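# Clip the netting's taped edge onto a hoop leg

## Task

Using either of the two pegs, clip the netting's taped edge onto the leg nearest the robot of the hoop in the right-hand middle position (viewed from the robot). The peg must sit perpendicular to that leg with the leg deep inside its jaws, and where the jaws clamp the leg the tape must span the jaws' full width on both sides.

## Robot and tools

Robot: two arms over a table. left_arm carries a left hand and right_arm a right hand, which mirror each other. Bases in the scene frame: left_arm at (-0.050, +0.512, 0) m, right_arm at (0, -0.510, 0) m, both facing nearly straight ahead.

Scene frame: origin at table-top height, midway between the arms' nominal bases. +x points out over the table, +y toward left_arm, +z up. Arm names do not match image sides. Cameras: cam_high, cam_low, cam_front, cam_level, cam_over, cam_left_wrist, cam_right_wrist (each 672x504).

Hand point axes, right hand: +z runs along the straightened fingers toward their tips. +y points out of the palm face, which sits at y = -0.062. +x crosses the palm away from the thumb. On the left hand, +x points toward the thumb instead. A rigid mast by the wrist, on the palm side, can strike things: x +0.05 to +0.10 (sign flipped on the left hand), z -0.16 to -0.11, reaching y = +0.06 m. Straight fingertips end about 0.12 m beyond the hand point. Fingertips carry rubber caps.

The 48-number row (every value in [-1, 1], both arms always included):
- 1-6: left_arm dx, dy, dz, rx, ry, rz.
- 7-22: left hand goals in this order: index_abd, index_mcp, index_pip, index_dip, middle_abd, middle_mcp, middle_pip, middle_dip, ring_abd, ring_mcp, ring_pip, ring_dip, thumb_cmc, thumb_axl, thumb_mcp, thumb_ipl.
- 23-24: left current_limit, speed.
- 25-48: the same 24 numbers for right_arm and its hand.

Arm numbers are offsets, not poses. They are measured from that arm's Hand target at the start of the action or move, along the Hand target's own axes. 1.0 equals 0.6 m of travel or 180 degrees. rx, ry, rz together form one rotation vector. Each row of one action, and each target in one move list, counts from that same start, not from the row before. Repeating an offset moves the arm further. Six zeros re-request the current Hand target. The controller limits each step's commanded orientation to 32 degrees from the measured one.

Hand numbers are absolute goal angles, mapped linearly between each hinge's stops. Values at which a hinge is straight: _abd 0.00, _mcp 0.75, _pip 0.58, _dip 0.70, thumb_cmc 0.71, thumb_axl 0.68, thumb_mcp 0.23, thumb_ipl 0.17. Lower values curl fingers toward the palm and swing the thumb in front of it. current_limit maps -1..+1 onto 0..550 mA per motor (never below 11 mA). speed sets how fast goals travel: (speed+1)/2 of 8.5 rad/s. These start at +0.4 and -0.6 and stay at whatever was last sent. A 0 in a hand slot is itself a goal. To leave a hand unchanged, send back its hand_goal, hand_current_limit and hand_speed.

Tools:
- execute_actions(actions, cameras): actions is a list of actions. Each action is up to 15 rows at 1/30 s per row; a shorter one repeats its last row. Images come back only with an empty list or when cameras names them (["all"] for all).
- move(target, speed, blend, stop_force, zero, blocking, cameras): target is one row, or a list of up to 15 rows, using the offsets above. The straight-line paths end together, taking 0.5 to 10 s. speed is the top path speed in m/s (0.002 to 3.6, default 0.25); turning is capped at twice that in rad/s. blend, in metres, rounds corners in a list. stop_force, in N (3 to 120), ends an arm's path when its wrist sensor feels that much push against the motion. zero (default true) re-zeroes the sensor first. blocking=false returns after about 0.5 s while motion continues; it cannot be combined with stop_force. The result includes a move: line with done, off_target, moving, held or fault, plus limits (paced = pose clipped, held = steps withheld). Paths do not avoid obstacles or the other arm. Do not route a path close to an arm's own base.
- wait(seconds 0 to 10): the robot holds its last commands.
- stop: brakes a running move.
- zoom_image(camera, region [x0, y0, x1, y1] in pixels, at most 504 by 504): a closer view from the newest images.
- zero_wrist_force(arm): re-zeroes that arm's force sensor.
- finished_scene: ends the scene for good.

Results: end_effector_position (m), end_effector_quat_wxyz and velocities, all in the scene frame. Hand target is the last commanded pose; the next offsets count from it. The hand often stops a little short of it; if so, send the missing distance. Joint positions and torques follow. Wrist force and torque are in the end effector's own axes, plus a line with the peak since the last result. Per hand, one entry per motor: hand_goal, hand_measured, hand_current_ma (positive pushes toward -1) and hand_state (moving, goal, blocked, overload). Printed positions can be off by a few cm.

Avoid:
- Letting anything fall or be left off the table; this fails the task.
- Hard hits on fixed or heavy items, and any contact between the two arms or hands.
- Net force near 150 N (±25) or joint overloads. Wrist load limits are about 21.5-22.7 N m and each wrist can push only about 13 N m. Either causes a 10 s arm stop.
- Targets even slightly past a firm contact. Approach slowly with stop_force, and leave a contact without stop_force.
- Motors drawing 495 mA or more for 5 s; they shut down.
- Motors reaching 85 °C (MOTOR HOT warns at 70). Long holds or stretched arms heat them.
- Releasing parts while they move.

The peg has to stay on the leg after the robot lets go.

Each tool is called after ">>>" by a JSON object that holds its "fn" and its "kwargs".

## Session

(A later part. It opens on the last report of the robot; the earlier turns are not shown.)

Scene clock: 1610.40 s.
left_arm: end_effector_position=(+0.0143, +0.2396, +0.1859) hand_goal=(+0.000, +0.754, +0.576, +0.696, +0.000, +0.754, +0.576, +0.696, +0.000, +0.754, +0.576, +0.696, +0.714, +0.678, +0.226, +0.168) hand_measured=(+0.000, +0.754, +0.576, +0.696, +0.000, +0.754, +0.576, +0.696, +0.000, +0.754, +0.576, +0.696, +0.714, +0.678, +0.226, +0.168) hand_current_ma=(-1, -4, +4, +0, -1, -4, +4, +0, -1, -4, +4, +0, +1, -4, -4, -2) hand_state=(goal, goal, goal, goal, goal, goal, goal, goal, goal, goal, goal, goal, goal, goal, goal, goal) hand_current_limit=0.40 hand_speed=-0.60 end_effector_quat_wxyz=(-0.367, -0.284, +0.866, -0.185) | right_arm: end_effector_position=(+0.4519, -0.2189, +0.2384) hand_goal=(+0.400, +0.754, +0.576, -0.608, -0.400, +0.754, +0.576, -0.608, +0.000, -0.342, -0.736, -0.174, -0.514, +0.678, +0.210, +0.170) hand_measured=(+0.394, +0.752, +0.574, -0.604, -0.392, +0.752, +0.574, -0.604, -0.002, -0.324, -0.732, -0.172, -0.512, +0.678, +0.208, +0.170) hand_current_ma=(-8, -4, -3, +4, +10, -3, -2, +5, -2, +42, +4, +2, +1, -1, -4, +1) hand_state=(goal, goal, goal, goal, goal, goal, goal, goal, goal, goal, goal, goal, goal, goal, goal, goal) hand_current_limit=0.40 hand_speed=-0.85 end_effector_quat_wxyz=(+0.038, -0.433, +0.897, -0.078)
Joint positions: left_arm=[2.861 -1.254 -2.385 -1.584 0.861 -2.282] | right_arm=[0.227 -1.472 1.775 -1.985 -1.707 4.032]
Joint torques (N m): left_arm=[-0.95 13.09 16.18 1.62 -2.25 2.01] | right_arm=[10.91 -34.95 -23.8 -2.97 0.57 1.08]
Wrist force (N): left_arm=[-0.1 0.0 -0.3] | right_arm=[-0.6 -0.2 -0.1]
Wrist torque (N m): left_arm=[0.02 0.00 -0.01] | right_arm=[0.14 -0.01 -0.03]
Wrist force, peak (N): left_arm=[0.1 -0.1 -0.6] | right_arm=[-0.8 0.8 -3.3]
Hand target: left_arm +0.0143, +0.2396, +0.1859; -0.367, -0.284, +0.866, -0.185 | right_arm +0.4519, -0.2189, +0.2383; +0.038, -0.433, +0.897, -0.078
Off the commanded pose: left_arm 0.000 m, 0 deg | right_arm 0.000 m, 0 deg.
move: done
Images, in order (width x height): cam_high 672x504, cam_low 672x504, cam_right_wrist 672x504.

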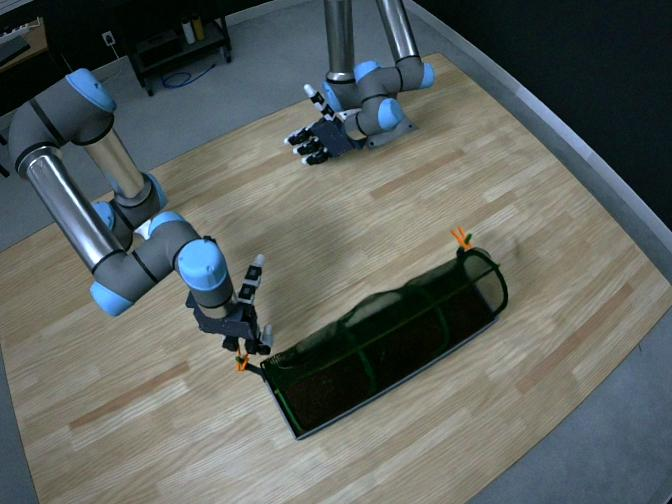

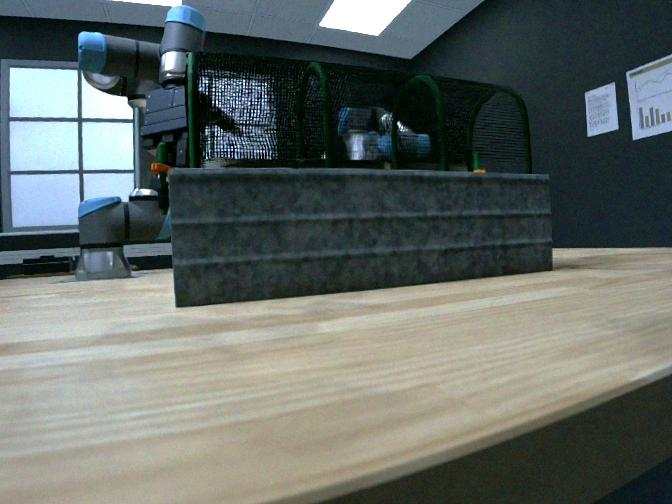

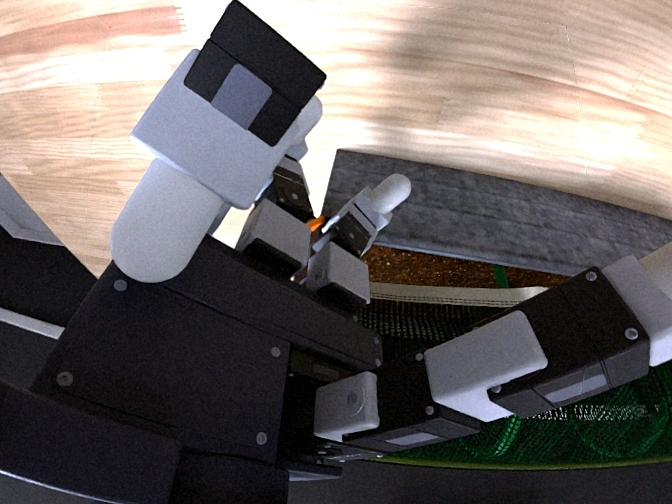

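>>> {"fn": "move", "kwargs": {"target": [[0,0,0,0,0,0, 0,0.754,0.576,0.696,0,0.754,0.576,0.696,0,0.754,0.576,0.696,0.714,0.678,0.226,0.168,0.4,-0.6, 0,0,0,0,0,0, -0.15,0.753,0.576,-0.609,0.15,0.753,0.576,-0.609,0,-0.342,-0.737,-0.174,-0.514,0.677,0.21,0.17,0.78,-0.93]], "speed": 0.015, "cameras": ["cam_low","cam_high","cam_right_wrist","cam_over"]}}

>>> {"fn": "zoom_image", "kwargs": {"camera": "cam_low", "region": [110, 110, 210, 210]}}

>>> {"fn": "zoom_image", "kwargs": {"camera": "cam_high", "region": [210, 330, 270, 390]}}

>>> {"fn": "zoom_image", "kwargs": {"camera": "cam_over", "region": [540, 260, 620, 340]}}

Scene clock: 1623.03 s.
left_arm: end_effector_position=(+0.0143, +0.2396, +0.1859) hand_goal=(+0.000, +0.754, +0.576, +0.696, +0.000, +0.754, +0.576, +0.696, +0.000, +0.754, +0.576, +0.696, +0.714, +0.678, +0.226, +0.168) hand_measured=(+0.000, +0.754, +0.576, +0.696, +0.000, +0.754, +0.576, +0.696, +0.000, +0.754, +0.576, +0.696, +0.714, +0.678, +0.226, +0.168) hand_current_ma=(-1, -4, +4, +0, -1, -4, +4, +0, -1, -4, +4, +0, +1, -4, -4, -2) hand_state=(goal, goal, goal, goal, goal, goal, goal, goal, goal, goal, goal, goal, goal, goal, goal, goal) hand_current_limit=0.40 hand_speed=-0.60 end_effector_quat_wxyz=(-0.367, -0.284, +0.866, -0.185) | right_arm: end_effector_position=(+0.4519, -0.2189, +0.2383) hand_goal=(-0.150, +0.754, +0.576, -0.608, +0.150, +0.754, +0.576, -0.608, +0.000, -0.342, -0.736, -0.174, -0.514, +0.678, +0.210, +0.170) hand_measured=(-0.114, +0.752, +0.574, -0.604, +0.108, +0.752, +0.574, -0.604, -0.002, -0.324, -0.732, -0.172, -0.512, +0.678, +0.208, +0.170) hand_current_ma=(+79, -4, -3, +4, -96, -3, -2, +4, -2, +42, +4, +2, +1, -1, -4, +1) hand_state=(blocked, goal, goal, goal, blocked, goal, goal, goal, goal, goal, goal, goal, goal, goal, goal, goal) hand_current_limit=0.78 hand_speed=-0.93 end_effector_quat_wxyz=(+0.038, -0.433, +0.897, -0.078)
Joint positions: left_arm=[2.861 -1.254 -2.385 -1.584 0.861 -2.282] | right_arm=[0.227 -1.472 1.776 -1.985 -1.707 4.032]
Joint torques (N m): left_arm=[0.16 12.92 16.36 1.38 -2.19 1.87] | right_arm=[10.76 -15.12 -10.29 -4.73 -0.73 1.09]
Wrist force (N): left_arm=[-0.1 -0.1 -0.3] | right_arm=[-0.3 -0.2 0.4]
Wrist torque (N m): left_arm=[0.00 0.00 0.00] | right_arm=[0.08 -0.04 -0.01]
Wrist force, peak (N): left_arm=[0.1 -0.4 -0.5] | right_arm=[-0.7 -0.2 -0.3]
Hand target: left_arm +0.0143, +0.2396, +0.1859; -0.367, -0.284, +0.866, -0.185 | right_arm +0.4519, -0.2189, +0.2383; +0.038, -0.433, +0.897, -0.078
Off the commanded pose: left_arm 0.000 m, 0 deg | right_arm 0.000 m, 0 deg.
move: done
Images, in order (width x height): cam_high 672x504, cam_low 672x504, cam_over 672x504, cam_right_wrist 672x504.

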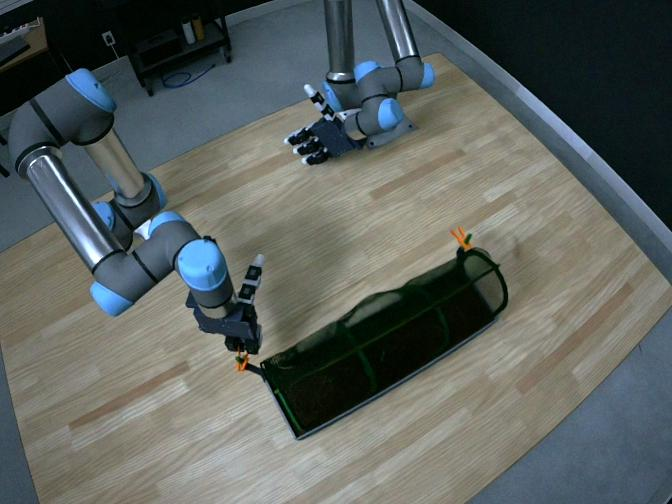

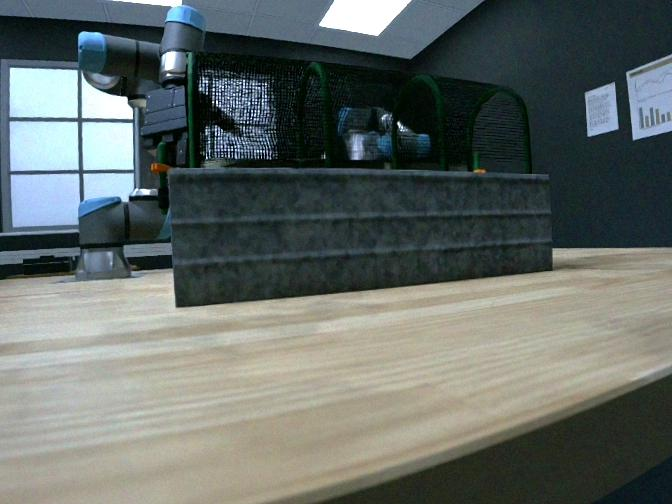

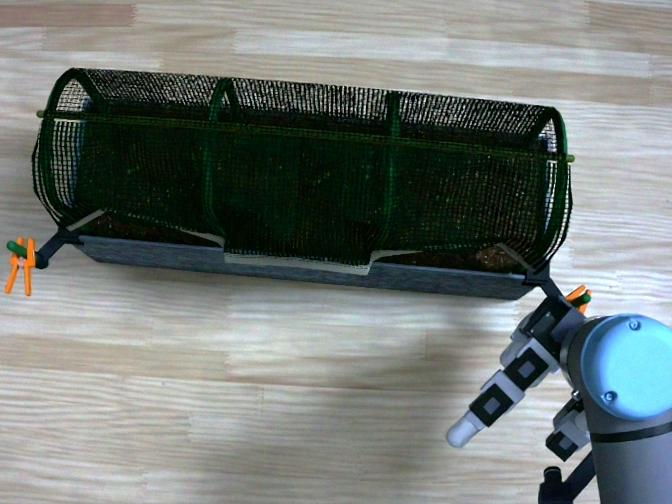

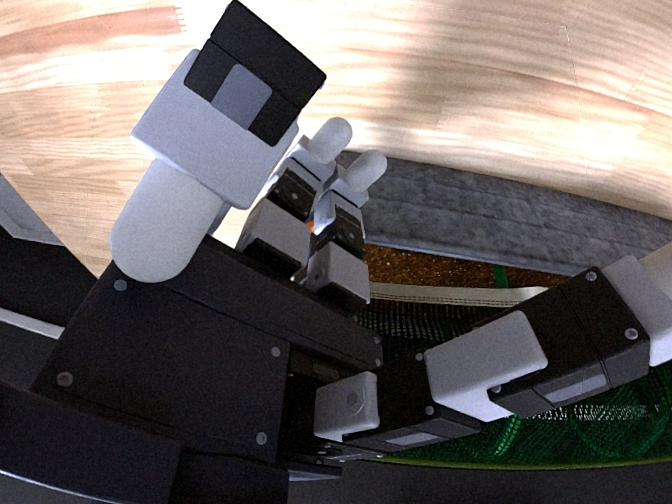

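Scaled by 5.040 from the camera's 672x504 image, which has a finer 960x720 frame.

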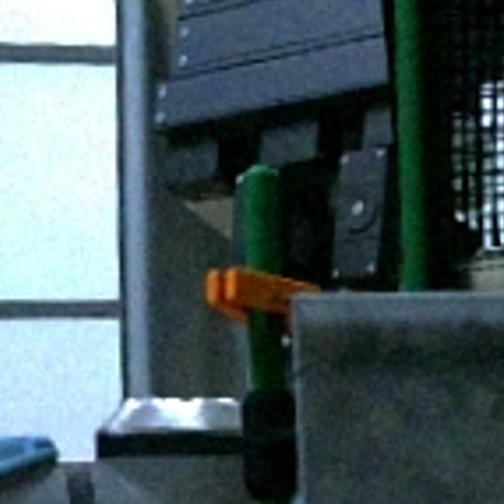

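Scaled by 8.400 from the camera's 672x504 image, which has a finer 960x720 frame.

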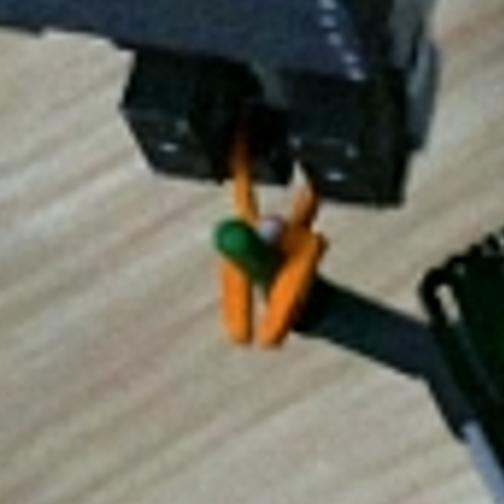

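Scaled by 6.300 from the camera's 672x504 image, which has a finer 960x720 frame.

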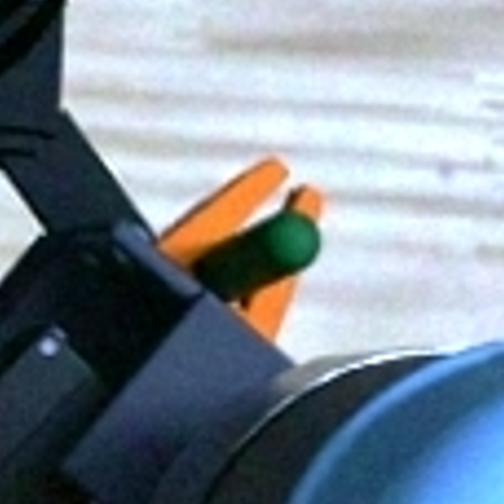

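>>> {"fn": "move", "kwargs": {"target": [[0,0,0,0,0,0, 0,0.754,0.576,0.696,0,0.754,0.576,0.696,0,0.754,0.576,0.696,0.714,0.678,0.226,0.168,0.4,-0.6, 0,0,0,0,0,0, 0.5,0.753,0.576,-0.609,-0.5,0.753,0.576,-0.609,0,-0.342,-0.737,-0.174,-0.514,0.677,0.21,0.17,0.4,-0.7]], "speed": 0.04}}

>>> {"fn": "move", "kwargs": {"target": [[0,0,0,0,0,0, 0,0.754,0.576,0.696,0,0.754,0.576,0.696,0,0.754,0.576,0.696,0.714,0.678,0.226,0.168,0.4,-0.6, 0,-0.0181,0.0032,0,0,0, 0.5,0.753,0.576,-0.609,-0.5,0.753,0.576,-0.609,0,-0.342,-0.737,-0.174,-0.514,0.677,0.21,0.17,0.4,-0.7]], "speed": 0.03, "stop_force": 3, "cameras": ["cam_low","cam_high","cam_right_wrist","cam_over","cam_front"]}}

>>> {"fn": "zoom_image", "kwargs": {"camera": "cam_high", "region": [210, 330, 270, 390]}}

>>> {"fn": "zoom_image", "kwargs": {"camera": "cam_right_wrist", "region": [250, 140, 400, 290]}}

>>> {"fn": "zoom_image", "kwargs": {"camera": "cam_front", "region": [500, 220, 620, 340]}}

Scene clock: 1643.17 s.
left_arm: end_effector_position=(+0.0143, +0.2396, +0.1859) hand_goal=(+0.000, +0.754, +0.576, +0.696, +0.000, +0.754, +0.576, +0.696, +0.000, +0.754, +0.576, +0.696, +0.714, +0.678, +0.226, +0.168) hand_measured=(+0.000, +0.754, +0.576, +0.696, +0.000, +0.754, +0.576, +0.696, +0.000, +0.754, +0.576, +0.696, +0.714, +0.678, +0.226, +0.168) hand_current_ma=(-1, -4, +4, +0, -1, -4, +4, +0, -1, -4, +4, +0, +1, -4, -4, -2) hand_state=(goal, goal, goal, goal, goal, goal, goal, goal, goal, goal, goal, goal, goal, goal, goal, goal) hand_current_limit=0.40 hand_speed=-0.60 end_effector_quat_wxyz=(-0.367, -0.284, +0.866, -0.185) | right_arm: end_effector_position=(+0.4519, -0.2189, +0.2383) hand_goal=(+0.500, +0.754, +0.576, -0.608, -0.500, +0.754, +0.576, -0.608, +0.000, -0.342, -0.736, -0.174, -0.514, +0.678, +0.210, +0.170) hand_measured=(+0.492, +0.752, +0.574, -0.604, -0.492, +0.752, +0.574, -0.604, -0.002, -0.324, -0.732, -0.172, -0.512, +0.678, +0.208, +0.170) hand_current_ma=(-10, -4, -3, +4, +11, -3, -2, +4, -2, +42, +4, +2, +1, -1, -4, +1) hand_state=(goal, goal, goal, goal, goal, goal, goal, goal, goal, goal, goal, goal, goal, goal, goal, goal) hand_current_limit=0.40 hand_speed=-0.70 end_effector_quat_wxyz=(+0.038, -0.433, +0.897, -0.078)
Joint positions: left_arm=[2.861 -1.254 -2.385 -1.584 0.861 -2.282] | right_arm=[0.227 -1.472 1.776 -1.985 -1.707 4.032]
Joint torques (N m): left_arm=[-0.38 11.87 15.92 1.69 -2.29 1.91] | right_arm=[7.58 -16.46 -11.14 -4.48 -0.87 1.32]
Wrist force (N): left_arm=[0.0 0.1 -0.4] | right_arm=[-0.5 -0.2 0.0]
Wrist torque (N m): left_arm=[0.04 -0.01 0.01] | right_arm=[0.13 -0.03 -0.03]
Wrist force, peak (N): left_arm=[-0.3 -0.1 -0.4] | right_arm=[-0.1 -0.2 0.9]
Hand target: left_arm +0.0143, +0.2396, +0.1859; -0.367, -0.284, +0.866, -0.185 | right_arm +0.4519, -0.2189, +0.2383; +0.038, -0.433, +0.897, -0.078
Off the commanded pose: left_arm 0.000 m, 0 deg | right_arm 0.000 m, 0 deg.
move: done

Scene clock: 1644.70 s.
left_arm: end_effector_position=(+0.0143, +0.2396, +0.1859) hand_goal=(+0.000, +0.754, +0.576, +0.696, +0.000, +0.754, +0.576, +0.696, +0.000, +0.754, +0.576, +0.696, +0.714, +0.678, +0.226, +0.168) hand_measured=(+0.000, +0.754, +0.576, +0.696, +0.000, +0.754, +0.576, +0.696, +0.000, +0.754, +0.576, +0.696, +0.714, +0.678, +0.226, +0.168) hand_current_ma=(-1, -4, +4, +0, -1, -4, +4, +0, -1, -4, +4, +0, +1, -4, -4, -2) hand_state=(goal, goal, goal, goal, goal, goal, goal, goal, goal, goal, goal, goal, goal, goal, goal, goal) hand_current_limit=0.40 hand_speed=-0.60 end_effector_quat_wxyz=(-0.367, -0.284, +0.866, -0.185) | right_arm: end_effector_position=(+0.4606, -0.2258, +0.2383) hand_goal=(+0.500, +0.754, +0.576, -0.608, -0.500, +0.754, +0.576, -0.608, +0.000, -0.342, -0.736, -0.174, -0.514, +0.678, +0.210, +0.170) hand_measured=(+0.492, +0.752, +0.574, -0.604, -0.492, +0.752, +0.574, -0.604, -0.002, -0.324, -0.732, -0.172, -0.512, +0.678, +0.208, +0.170) hand_current_ma=(-9, -4, -3, +4, +11, -3, -2, +4, -2, +42, +4, +2, +1, -1, -4, +1) hand_state=(goal, goal, goal, goal, goal, goal, goal, goal, goal, goal, goal, goal, goal, goal, goal, goal) hand_current_limit=0.40 hand_speed=-0.70 end_effector_quat_wxyz=(+0.038, -0.433, +0.897, -0.078)
Joint positions: left_arm=[2.861 -1.254 -2.385 -1.584 0.861 -2.282] | right_arm=[0.21 -1.461 1.764 -1.986 -1.705 4.015]
Joint torques (N m): left_arm=[-0.56 13.05 15.23 1.49 -2.44 1.89] | right_arm=[9.48 -39.24 -7.65 -2.44 -0.68 1.5]
Wrist force (N): left_arm=[0.1 0.1 -0.2] | right_arm=[-0.6 -0.1 0.0]
Wrist torque (N m): left_arm=[0.03 -0.02 0.01] | right_arm=[0.14 -0.02 -0.03]
Wrist force, peak (N): left_arm=[0.4 0.2 -0.4] | right_arm=[-0.7 0.6 0.0]
Hand target: left_arm +0.0143, +0.2396, +0.1859; -0.367, -0.284, +0.866, -0.185 | right_arm +0.4606, -0.2258, +0.2383; +0.038, -0.433, +0.897, -0.078
Off the commanded pose: left_arm 0.000 m, 0 deg | right_arm 0.000 m, 0 deg.
move: done
Images, in order (width x height): cam_high 672x504, cam_low 672x504, cam_front 672x504, cam_over 672x504, cam_right_wrist 672x504.

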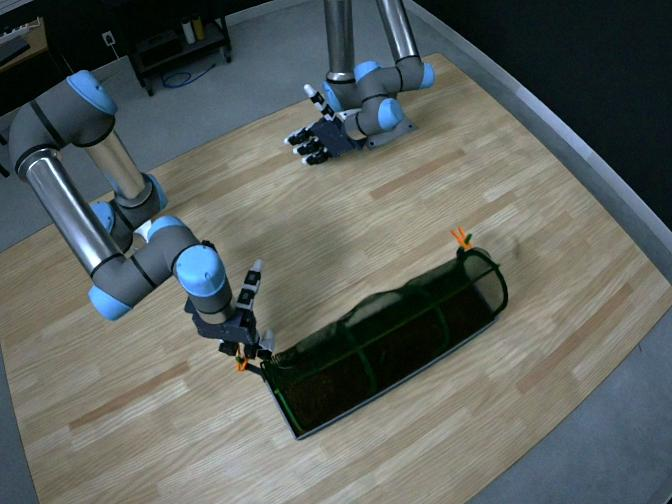

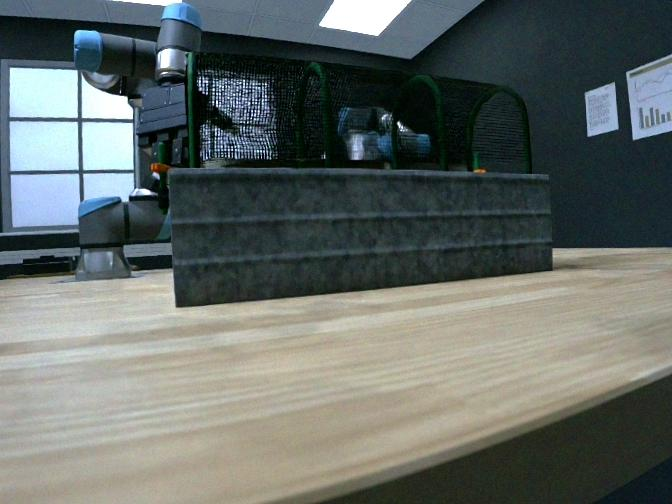

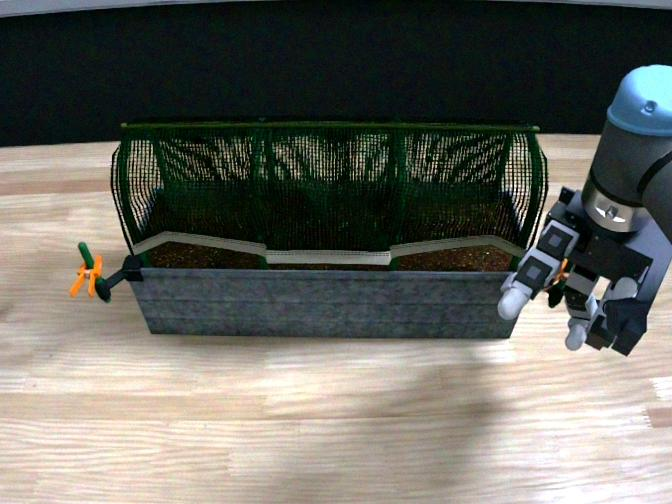

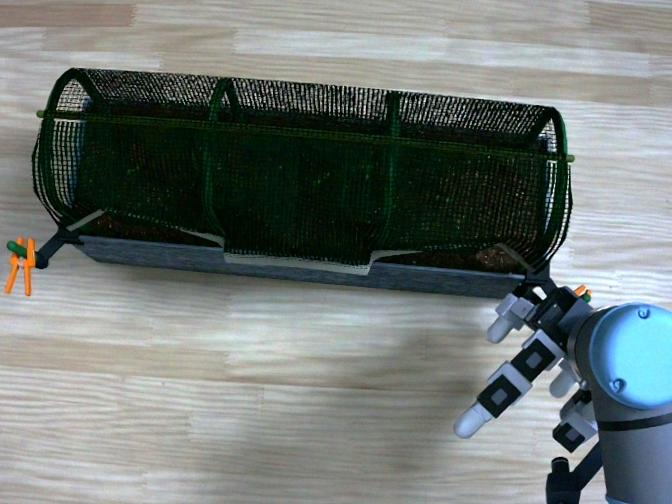

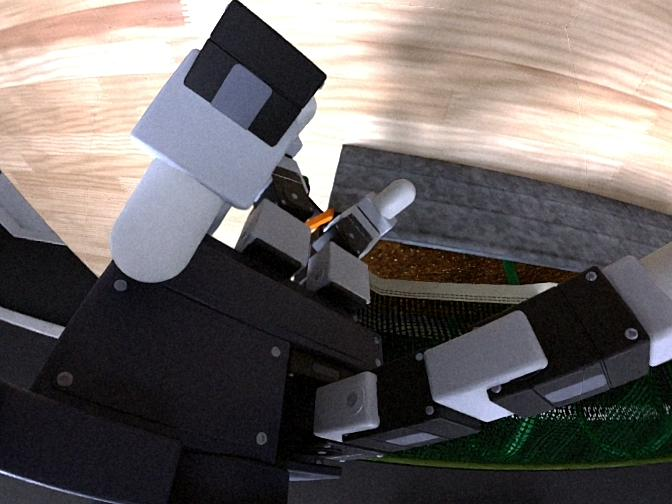

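Scaled by 8.400 from the camera's 672x504 image, which has a finer 960x720 frame.

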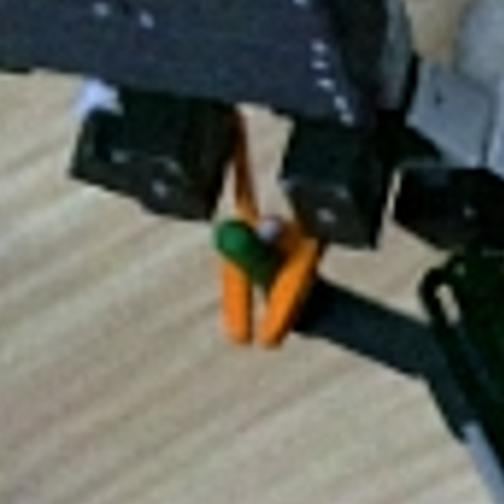

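Scaled by 3.360 from the camera's 672x504 image, which has a finer 960x720 frame.

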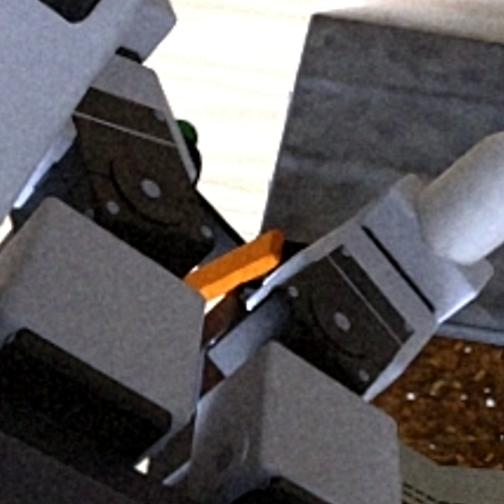

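Scaled by 4.200 from the camera's 672x504 image, which has a finer 960x720 frame.

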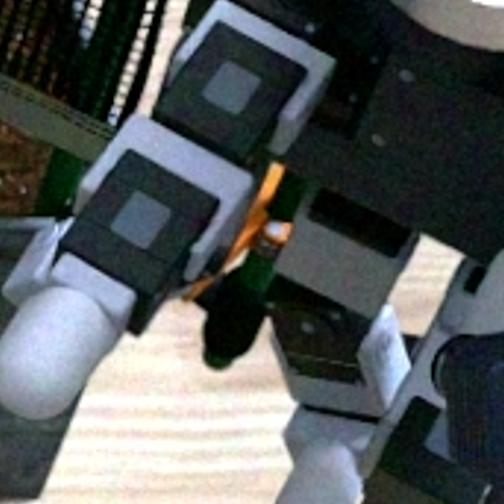

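>>> {"fn": "move", "kwargs": {"target": [[0,0,0,0,0,0, 0,0.754,0.576,0.696,0,0.754,0.576,0.696,0,0.754,0.576,0.696,0.714,0.678,0.226,0.168,0.4,-0.6, 0,0,0,0,0,0, 0.05,0.753,0.576,-0.609,-0.05,0.753,0.576,-0.609,0,-0.342,-0.737,-0.174,-0.514,0.677,0.21,0.17,0.5,-0.93]], "speed": 0.015, "cameras": ["cam_low","cam_high","cam_right_wrist","cam_over"]}}

>>> {"fn": "zoom_image", "kwargs": {"camera": "cam_high", "region": [210, 330, 270, 390]}}

>>> {"fn": "zoom_image", "kwargs": {"camera": "cam_right_wrist", "region": [250, 140, 400, 290]}}

Scene clock: 1659.63 s.
left_arm: end_effector_position=(+0.0143, +0.2396, +0.1859) hand_goal=(+0.000, +0.754, +0.576, +0.696, +0.000, +0.754, +0.576, +0.696, +0.000, +0.754, +0.576, +0.696, +0.714, +0.678, +0.226, +0.168) hand_measured=(+0.000, +0.754, +0.576, +0.696, +0.000, +0.754, +0.576, +0.696, +0.000, +0.754, +0.576, +0.696, +0.714, +0.678, +0.226, +0.168) hand_current_ma=(-1, -4, +4, +0, -1, -4, +4, +0, -1, -4, +4, +0, +1, -4, -4, -2) hand_state=(goal, goal, goal, goal, goal, goal, goal, goal, goal, goal, goal, goal, goal, goal, goal, goal) hand_current_limit=0.40 hand_speed=-0.60 end_effector_quat_wxyz=(-0.367, -0.284, +0.866, -0.185) | right_arm: end_effector_position=(+0.4606, -0.2258, +0.2383) hand_goal=(+0.050, +0.754, +0.576, -0.608, -0.050, +0.754, +0.576, -0.608, +0.000, -0.342, -0.736, -0.174, -0.514, +0.678, +0.210, +0.170) hand_measured=(+0.160, +0.742, +0.574, -0.604, -0.234, +0.742, +0.574, -0.604, -0.002, -0.324, -0.732, -0.172, -0.512, +0.678, +0.208, +0.170) hand_current_ma=(+327, -24, -3, +4, -412, -25, -2, +4, -2, +42, +4, +2, +1, -1, -4, +1) hand_state=(blocked, goal, goal, goal, blocked, goal, goal, goal, goal, goal, goal, goal, goal, goal, goal, goal) hand_current_limit=0.50 hand_speed=-0.93 end_effector_quat_wxyz=(+0.038, -0.433, +0.897, -0.078)
Joint positions: left_arm=[2.861 -1.254 -2.385 -1.584 0.861 -2.282] | right_arm=[0.21 -1.461 1.764 -1.986 -1.705 4.015]
Joint torques (N m): left_arm=[-0.44 12.76 15.91 1.75 -2.22 1.95] | right_arm=[11.45 -37.12 -9.29 -1.95 -0.7 1.23]
Wrist force (N): left_arm=[0.0 0.0 -0.1] | right_arm=[-0.3 2.4 -0.4]
Wrist torque (N m): left_arm=[0.00 0.00 0.01] | right_arm=[0.13 -0.02 0.01]
Wrist force, peak (N): left_arm=[0.0 0.3 -0.5] | right_arm=[-0.2 2.5 -0.9]
Hand target: left_arm +0.0143, +0.2396, +0.1859; -0.367, -0.284, +0.866, -0.185 | right_arm +0.4606, -0.2258, +0.2383; +0.038, -0.433, +0.897, -0.078
Off the commanded pose: left_arm 0.000 m, 0 deg | right_arm 0.000 m, 0 deg.
move: done
Images, in order (width x height): cam_high 672x504, cam_low 672x504, cam_over 672x504, cam_right_wrist 672x504.

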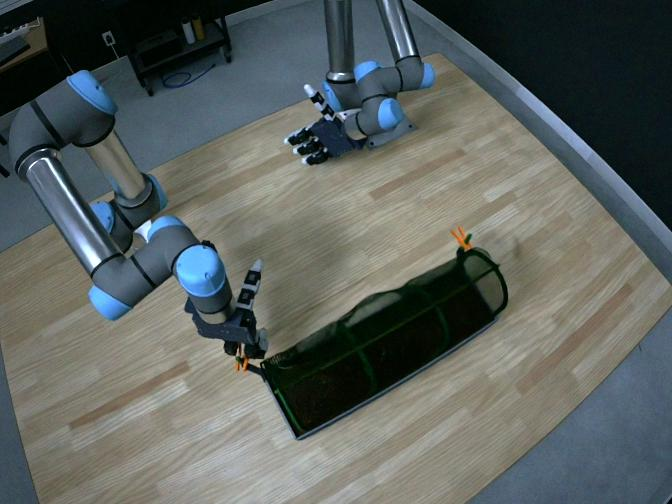

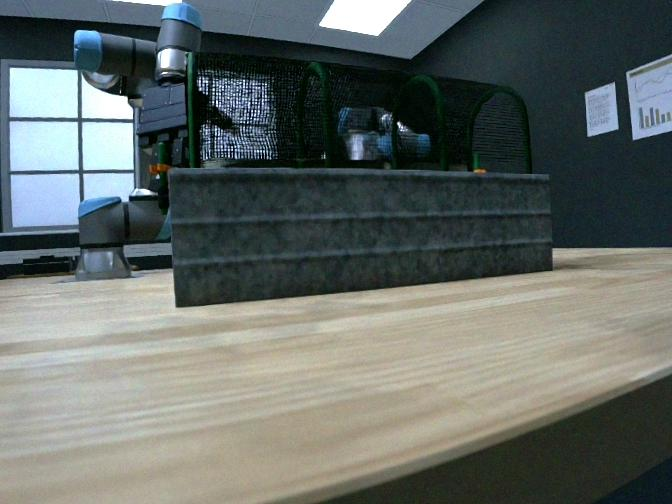

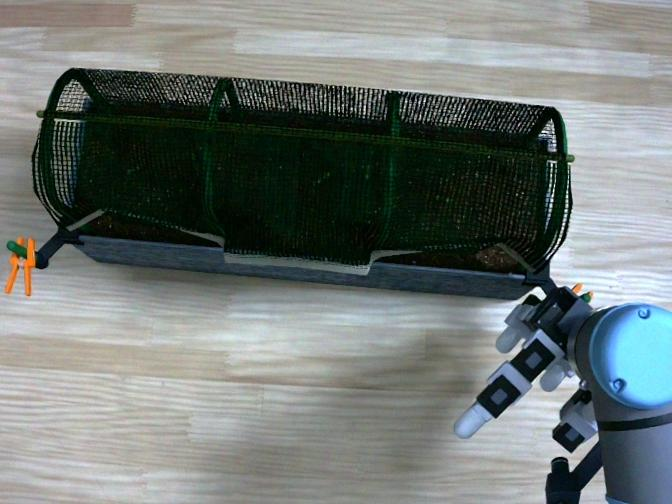

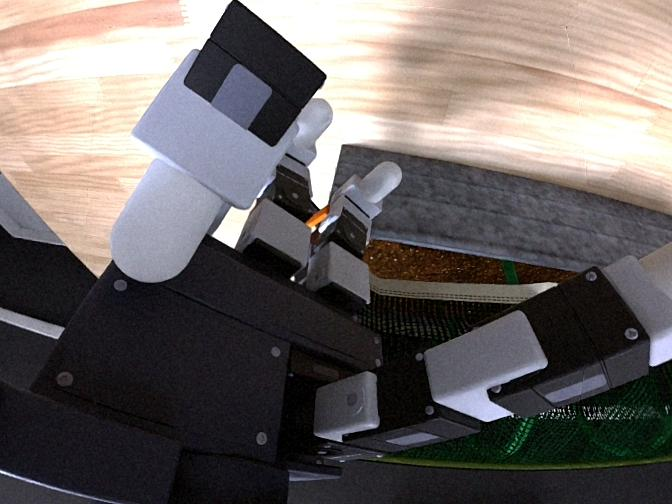

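Scaled by 8.400 from the camera's 672x504 image, which has a finer 960x720 frame.

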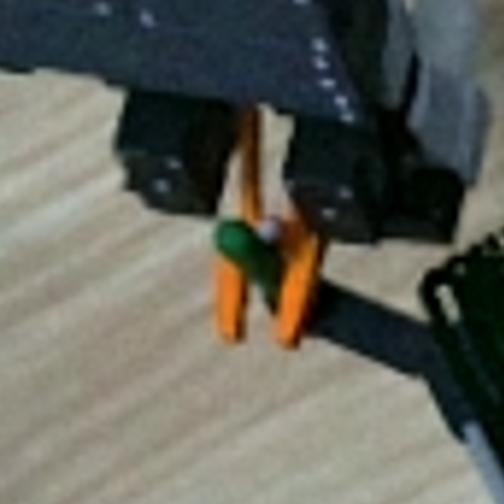

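Scaled by 3.360 from the camera's 672x504 image, which has a finer 960x720 frame.

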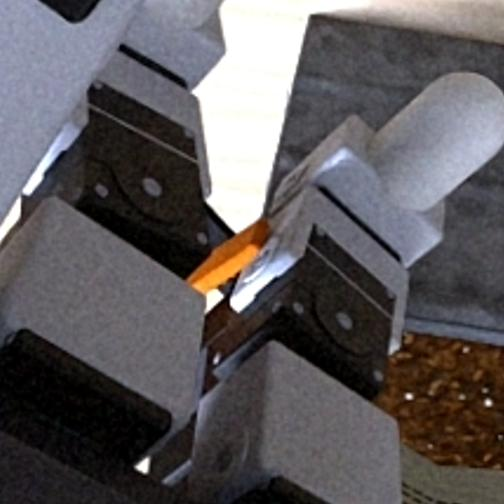

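>>> {"fn": "move", "kwargs": {"target": [[0,0,0,0,0,0, 0,0.754,0.576,0.696,0,0.754,0.576,0.696,0,0.754,0.576,0.696,0.714,0.678,0.226,0.168,0.4,-0.6, 0,0,0,0,0,0, -0.1,0.753,0.576,-0.609,0.05,0.753,0.576,-0.609,0,-0.342,-0.737,-0.174,-0.514,0.677,0.21,0.17,0.7,-0.93]], "speed": 0.015, "cameras": ["cam_low","cam_high","cam_right_wrist","cam_over"]}}

>>> {"fn": "zoom_image", "kwargs": {"camera": "cam_high", "region": [210, 330, 270, 390]}}

>>> {"fn": "zoom_image", "kwargs": {"camera": "cam_over", "region": [540, 260, 620, 340]}}

>>> {"fn": "zoom_image", "kwargs": {"camera": "cam_low", "region": [110, 110, 210, 210]}}

Scene clock: 1670.17 s.
left_arm: end_effector_position=(+0.0143, +0.2396, +0.1859) hand_goal=(+0.000, +0.754, +0.576, +0.696, +0.000, +0.754, +0.576, +0.696, +0.000, +0.754, +0.576, +0.696, +0.714, +0.678, +0.226, +0.168) hand_measured=(+0.000, +0.754, +0.576, +0.696, +0.000, +0.754, +0.576, +0.696, +0.000, +0.754, +0.576, +0.696, +0.714, +0.678, +0.226, +0.168) hand_current_ma=(-1, -4, +4, +0, -1, -4, +4, +0, -1, -4, +4, +0, +1, -4, -4, -2) hand_state=(goal, goal, goal, goal, goal, goal, goal, goal, goal, goal, goal, goal, goal, goal, goal, goal) hand_current_limit=0.40 hand_speed=-0.60 end_effector_quat_wxyz=(-0.367, -0.284, +0.866, -0.185) | right_arm: end_effector_position=(+0.4606, -0.2258, +0.2383) hand_goal=(-0.100, +0.754, +0.576, -0.608, +0.050, +0.754, +0.576, -0.608, +0.000, -0.342, -0.736, -0.174, -0.514, +0.678, +0.210, +0.170) hand_measured=(+0.066, +0.736, +0.572, -0.604, -0.124, +0.734, +0.574, -0.604, -0.002, -0.324, -0.732, -0.172, -0.512, +0.678, +0.208, +0.170) hand_current_ma=(+467, -38, -5, +4, -467, -47, -2, +4, -2, +42, +4, +2, +1, -1, -4, +1) hand_state=(blocked, goal, goal, goal, blocked, blocked, goal, goal, goal, goal, goal, goal, goal, goal, goal, goal) hand_current_limit=0.70 hand_speed=-0.93 end_effector_quat_wxyz=(+0.038, -0.433, +0.897, -0.078)
Joint positions: left_arm=[2.861 -1.254 -2.385 -1.584 0.861 -2.282] | right_arm=[0.21 -1.461 1.764 -1.986 -1.705 4.015]
Joint torques (N m): left_arm=[0.94 13.9 15.42 1.5 -2.39 1.95] | right_arm=[10.76 -34.38 -12.2 -1.79 -0.82 1.18]
Wrist force (N): left_arm=[-0.1 -0.1 -0.3] | right_arm=[-0.7 3.5 -0.4]
Wrist torque (N m): left_arm=[0.00 0.00 0.00] | right_arm=[0.08 -0.05 -0.02]
Wrist force, peak (N): left_arm=[0.0 0.1 -0.6] | right_arm=[-0.6 3.6 0.1]
Hand target: left_arm +0.0143, +0.2396, +0.1859; -0.367, -0.284, +0.866, -0.185 | right_arm +0.4606, -0.2258, +0.2383; +0.038, -0.433, +0.897, -0.078
Off the commanded pose: left_arm 0.000 m, 0 deg | right_arm 0.000 m, 0 deg.
move: done
Images, in order (width x height): cam_high 672x504, cam_low 672x504, cam_over 672x504, cam_right_wrist 672x504.

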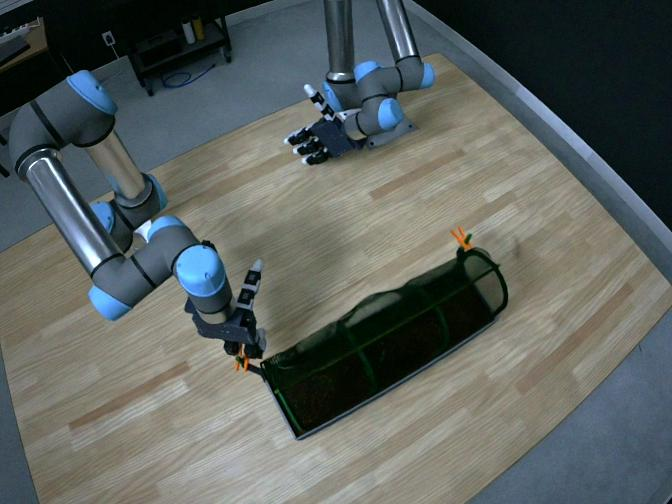

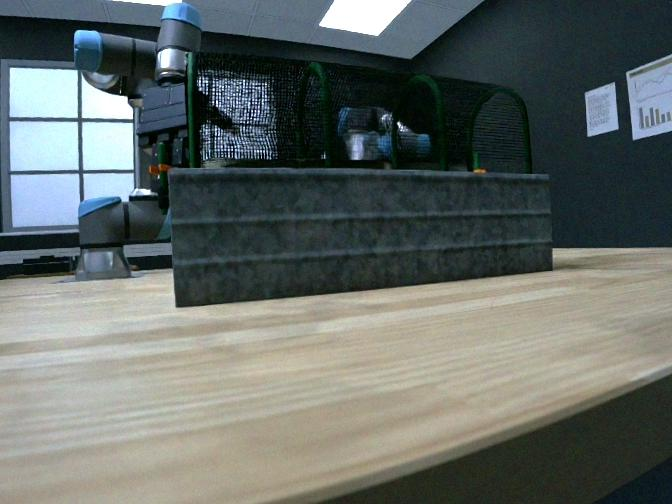

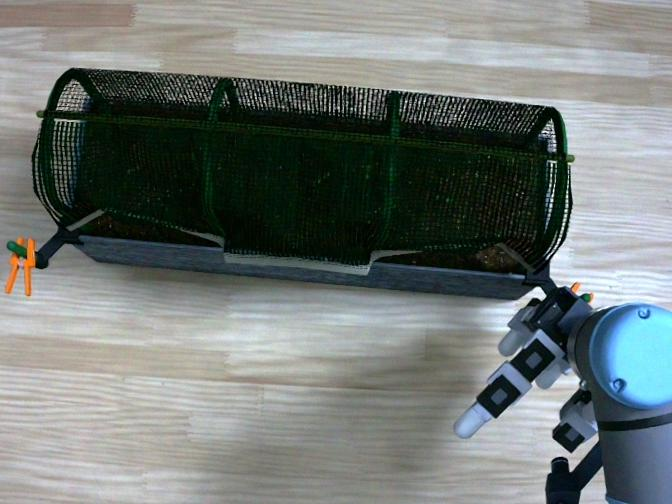

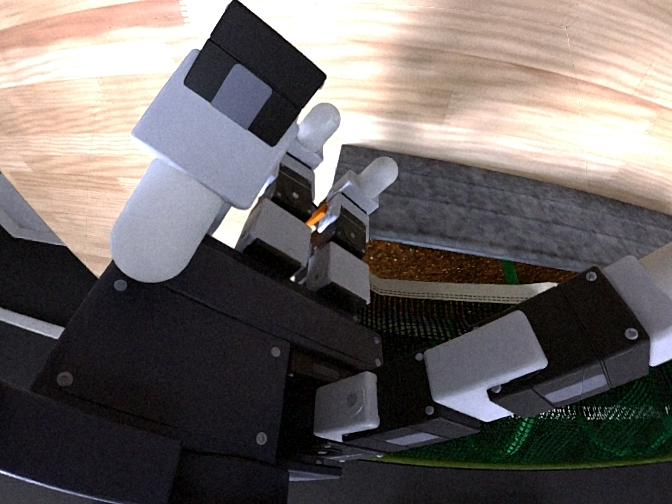

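Scaled by 8.400 from the camera's 672x504 image, which has a finer 960x720 frame.

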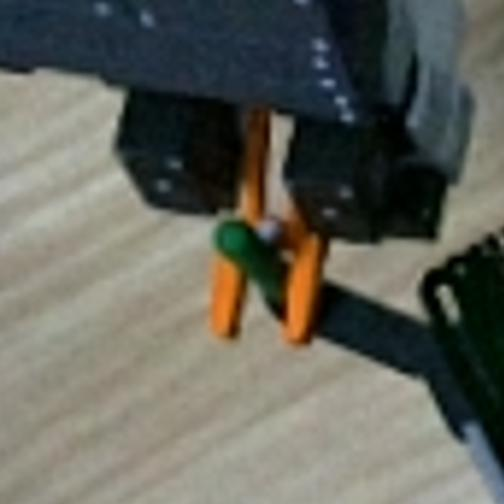

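Scaled by 6.300 from the camera's 672x504 image, which has a finer 960x720 frame.

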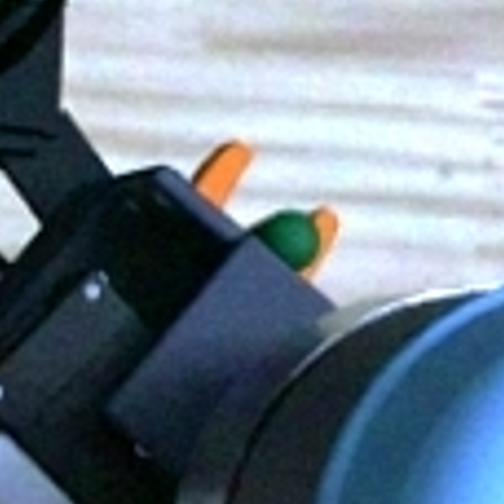

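Scaled by 5.040 from the camera's 672x504 image, which has a finer 960x720 frame.

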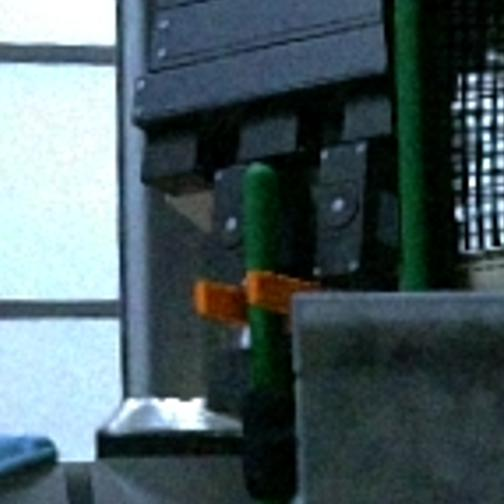

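>>> {"fn": "move", "kwargs": {"target": [[0,0,0,0,0,0, 0,0.754,0.576,0.696,0,0.754,0.576,0.696,0,0.754,0.576,0.696,0.714,0.678,0.226,0.168,0.4,-0.6, 0,0.0328,-0.0058,0,0,0, -0.1,0.753,0.576,-0.609,0.05,0.753,0.576,-0.609,0,-0.342,-0.737,-0.174,-0.514,0.677,0.21,0.17,0.7,-0.93]], "speed": 0.03, "stop_force": 3.5, "cameras": ["cam_low","cam_high","cam_right_wrist","cam_over"]}}

>>> {"fn": "zoom_image", "kwargs": {"camera": "cam_high", "region": [210, 330, 270, 390]}}

>>> {"fn": "zoom_image", "kwargs": {"camera": "cam_over", "region": [540, 260, 620, 340]}}

>>> {"fn": "zoom_image", "kwargs": {"camera": "cam_low", "region": [110, 110, 210, 210]}}

Scene clock: 1690.47 s.
left_arm: end_effector_position=(+0.0143, +0.2396, +0.1859) hand_goal=(+0.000, +0.754, +0.576, +0.696, +0.000, +0.754, +0.576, +0.696, +0.000, +0.754, +0.576, +0.696, +0.714, +0.678, +0.226, +0.168) hand_measured=(+0.000, +0.754, +0.576, +0.696, +0.000, +0.754, +0.576, +0.696, +0.000, +0.754, +0.576, +0.696, +0.714, +0.678, +0.226, +0.168) hand_current_ma=(-1, -4, +4, +0, -1, -4, +4, +0, -1, -4, +4, +0, +1, -4, -4, -2) hand_state=(goal, goal, goal, goal, goal, goal, goal, goal, goal, goal, goal, goal, goal, goal, goal, goal) hand_current_limit=0.40 hand_speed=-0.60 end_effector_quat_wxyz=(-0.367, -0.284, +0.866, -0.185) | right_arm: end_effector_position=(+0.4565, -0.2225, +0.2383) hand_goal=(-0.100, +0.754, +0.576, -0.608, +0.050, +0.754, +0.576, -0.608, +0.000, -0.342, -0.736, -0.174, -0.514, +0.678, +0.210, +0.170) hand_measured=(+0.052, +0.752, +0.572, -0.604, -0.090, +0.742, +0.574, -0.604, -0.002, -0.324, -0.732, -0.172, -0.512, +0.678, +0.208, +0.170) hand_current_ma=(+468, -2, -5, +4, -445, -22, -2, +4, -2, +42, +4, +2, +1, -1, -4, +1) hand_state=(blocked, goal, goal, goal, blocked, goal, goal, goal, goal, goal, goal, goal, goal, goal, goal, goal) hand_current_limit=0.70 hand_speed=-0.93 end_effector_quat_wxyz=(+0.038, -0.433, +0.897, -0.078)
Joint positions: left_arm=[2.861 -1.254 -2.385 -1.584 0.861 -2.282] | right_arm=[0.218 -1.466 1.77 -1.986 -1.706 4.023]
Joint torques (N m): left_arm=[-0.45 13.18 16.48 1.47 -2.48 1.85] | right_arm=[-5.36 -14.42 -32.44 -5.05 1.06 1.14]
Wrist force (N): left_arm=[-0.1 -0.1 0.0] | right_arm=[-0.5 -0.1 0.0]
Wrist torque (N m): left_arm=[-0.02 0.00 0.00] | right_arm=[0.14 -0.03 -0.16]
Wrist force, peak (N): left_arm=[0.3 -0.3 -0.4] | right_arm=[-0.8 3.7 -0.2]
Hand target: left_arm +0.0143, +0.2396, +0.1859; -0.367, -0.284, +0.866, -0.185 | right_arm +0.4565, -0.2225, +0.2383; +0.038, -0.433, +0.897, -0.078 (not the last commanded pose)
Off the commanded pose: left_arm 0.000 m, 0 deg | right_arm 0.015 m, 0 deg.
move: contact (right_arm)
Images, in order (width x height): cam_high 672x504, cam_low 672x504, cam_over 672x504, cam_right_wrist 672x504.

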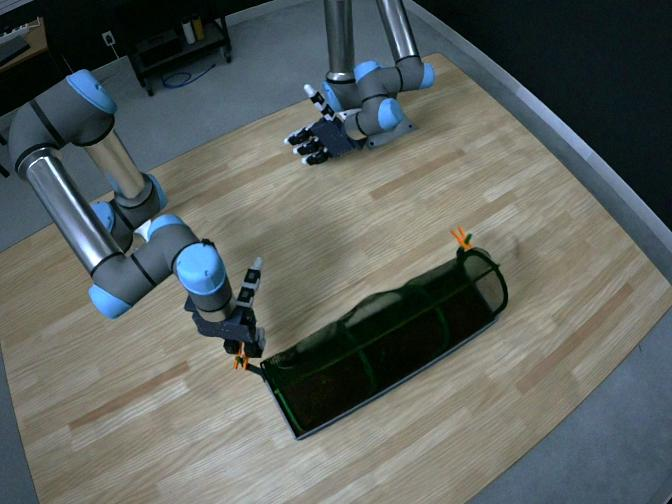

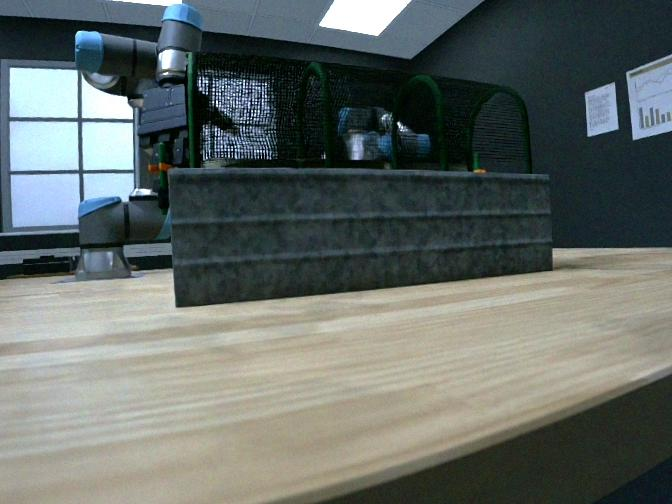

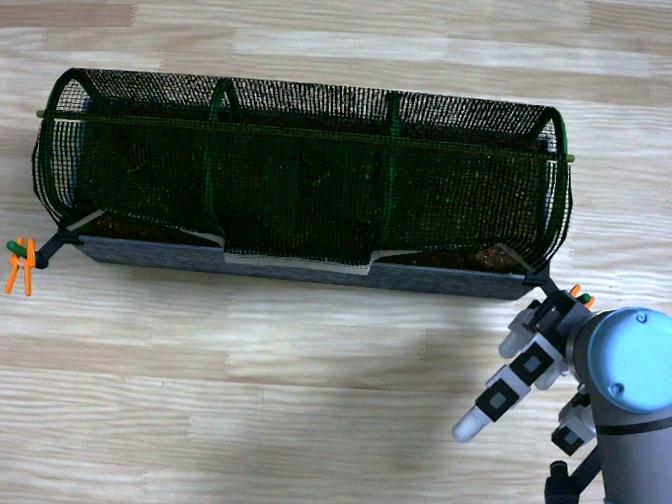

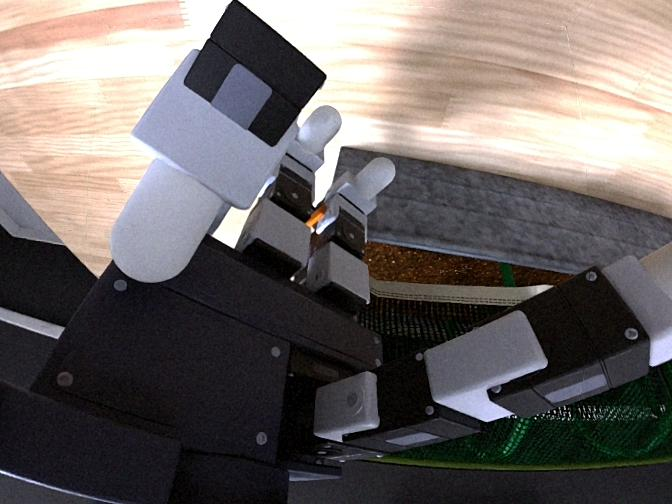

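Scaled by 8.400 from the camera's 672x504 image, which has a finer 960x720 frame.

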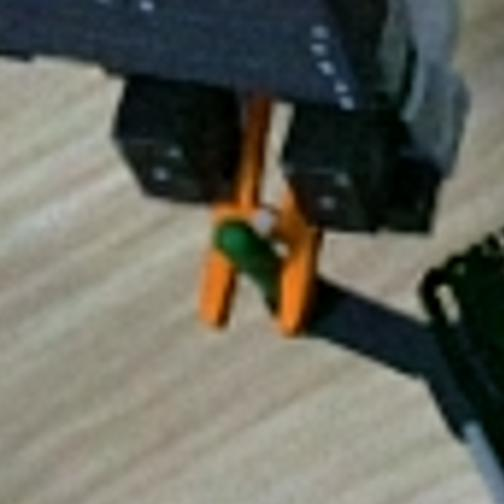

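Scaled by 6.300 from the camera's 672x504 image, which has a finer 960x720 frame.

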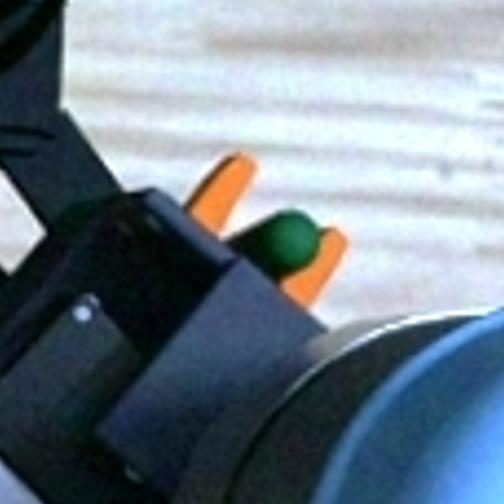

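Scaled by 5.040 from the camera's 672x504 image, which has a finer 960x720 frame.

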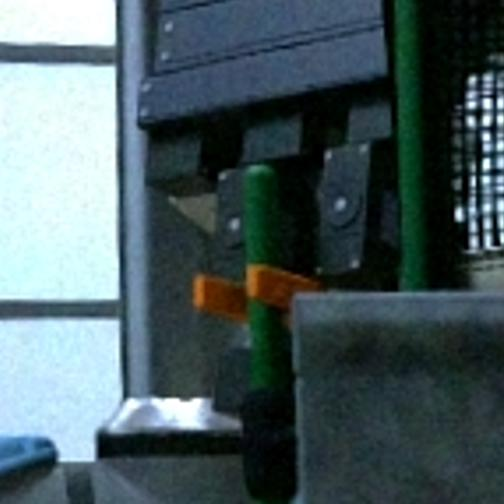

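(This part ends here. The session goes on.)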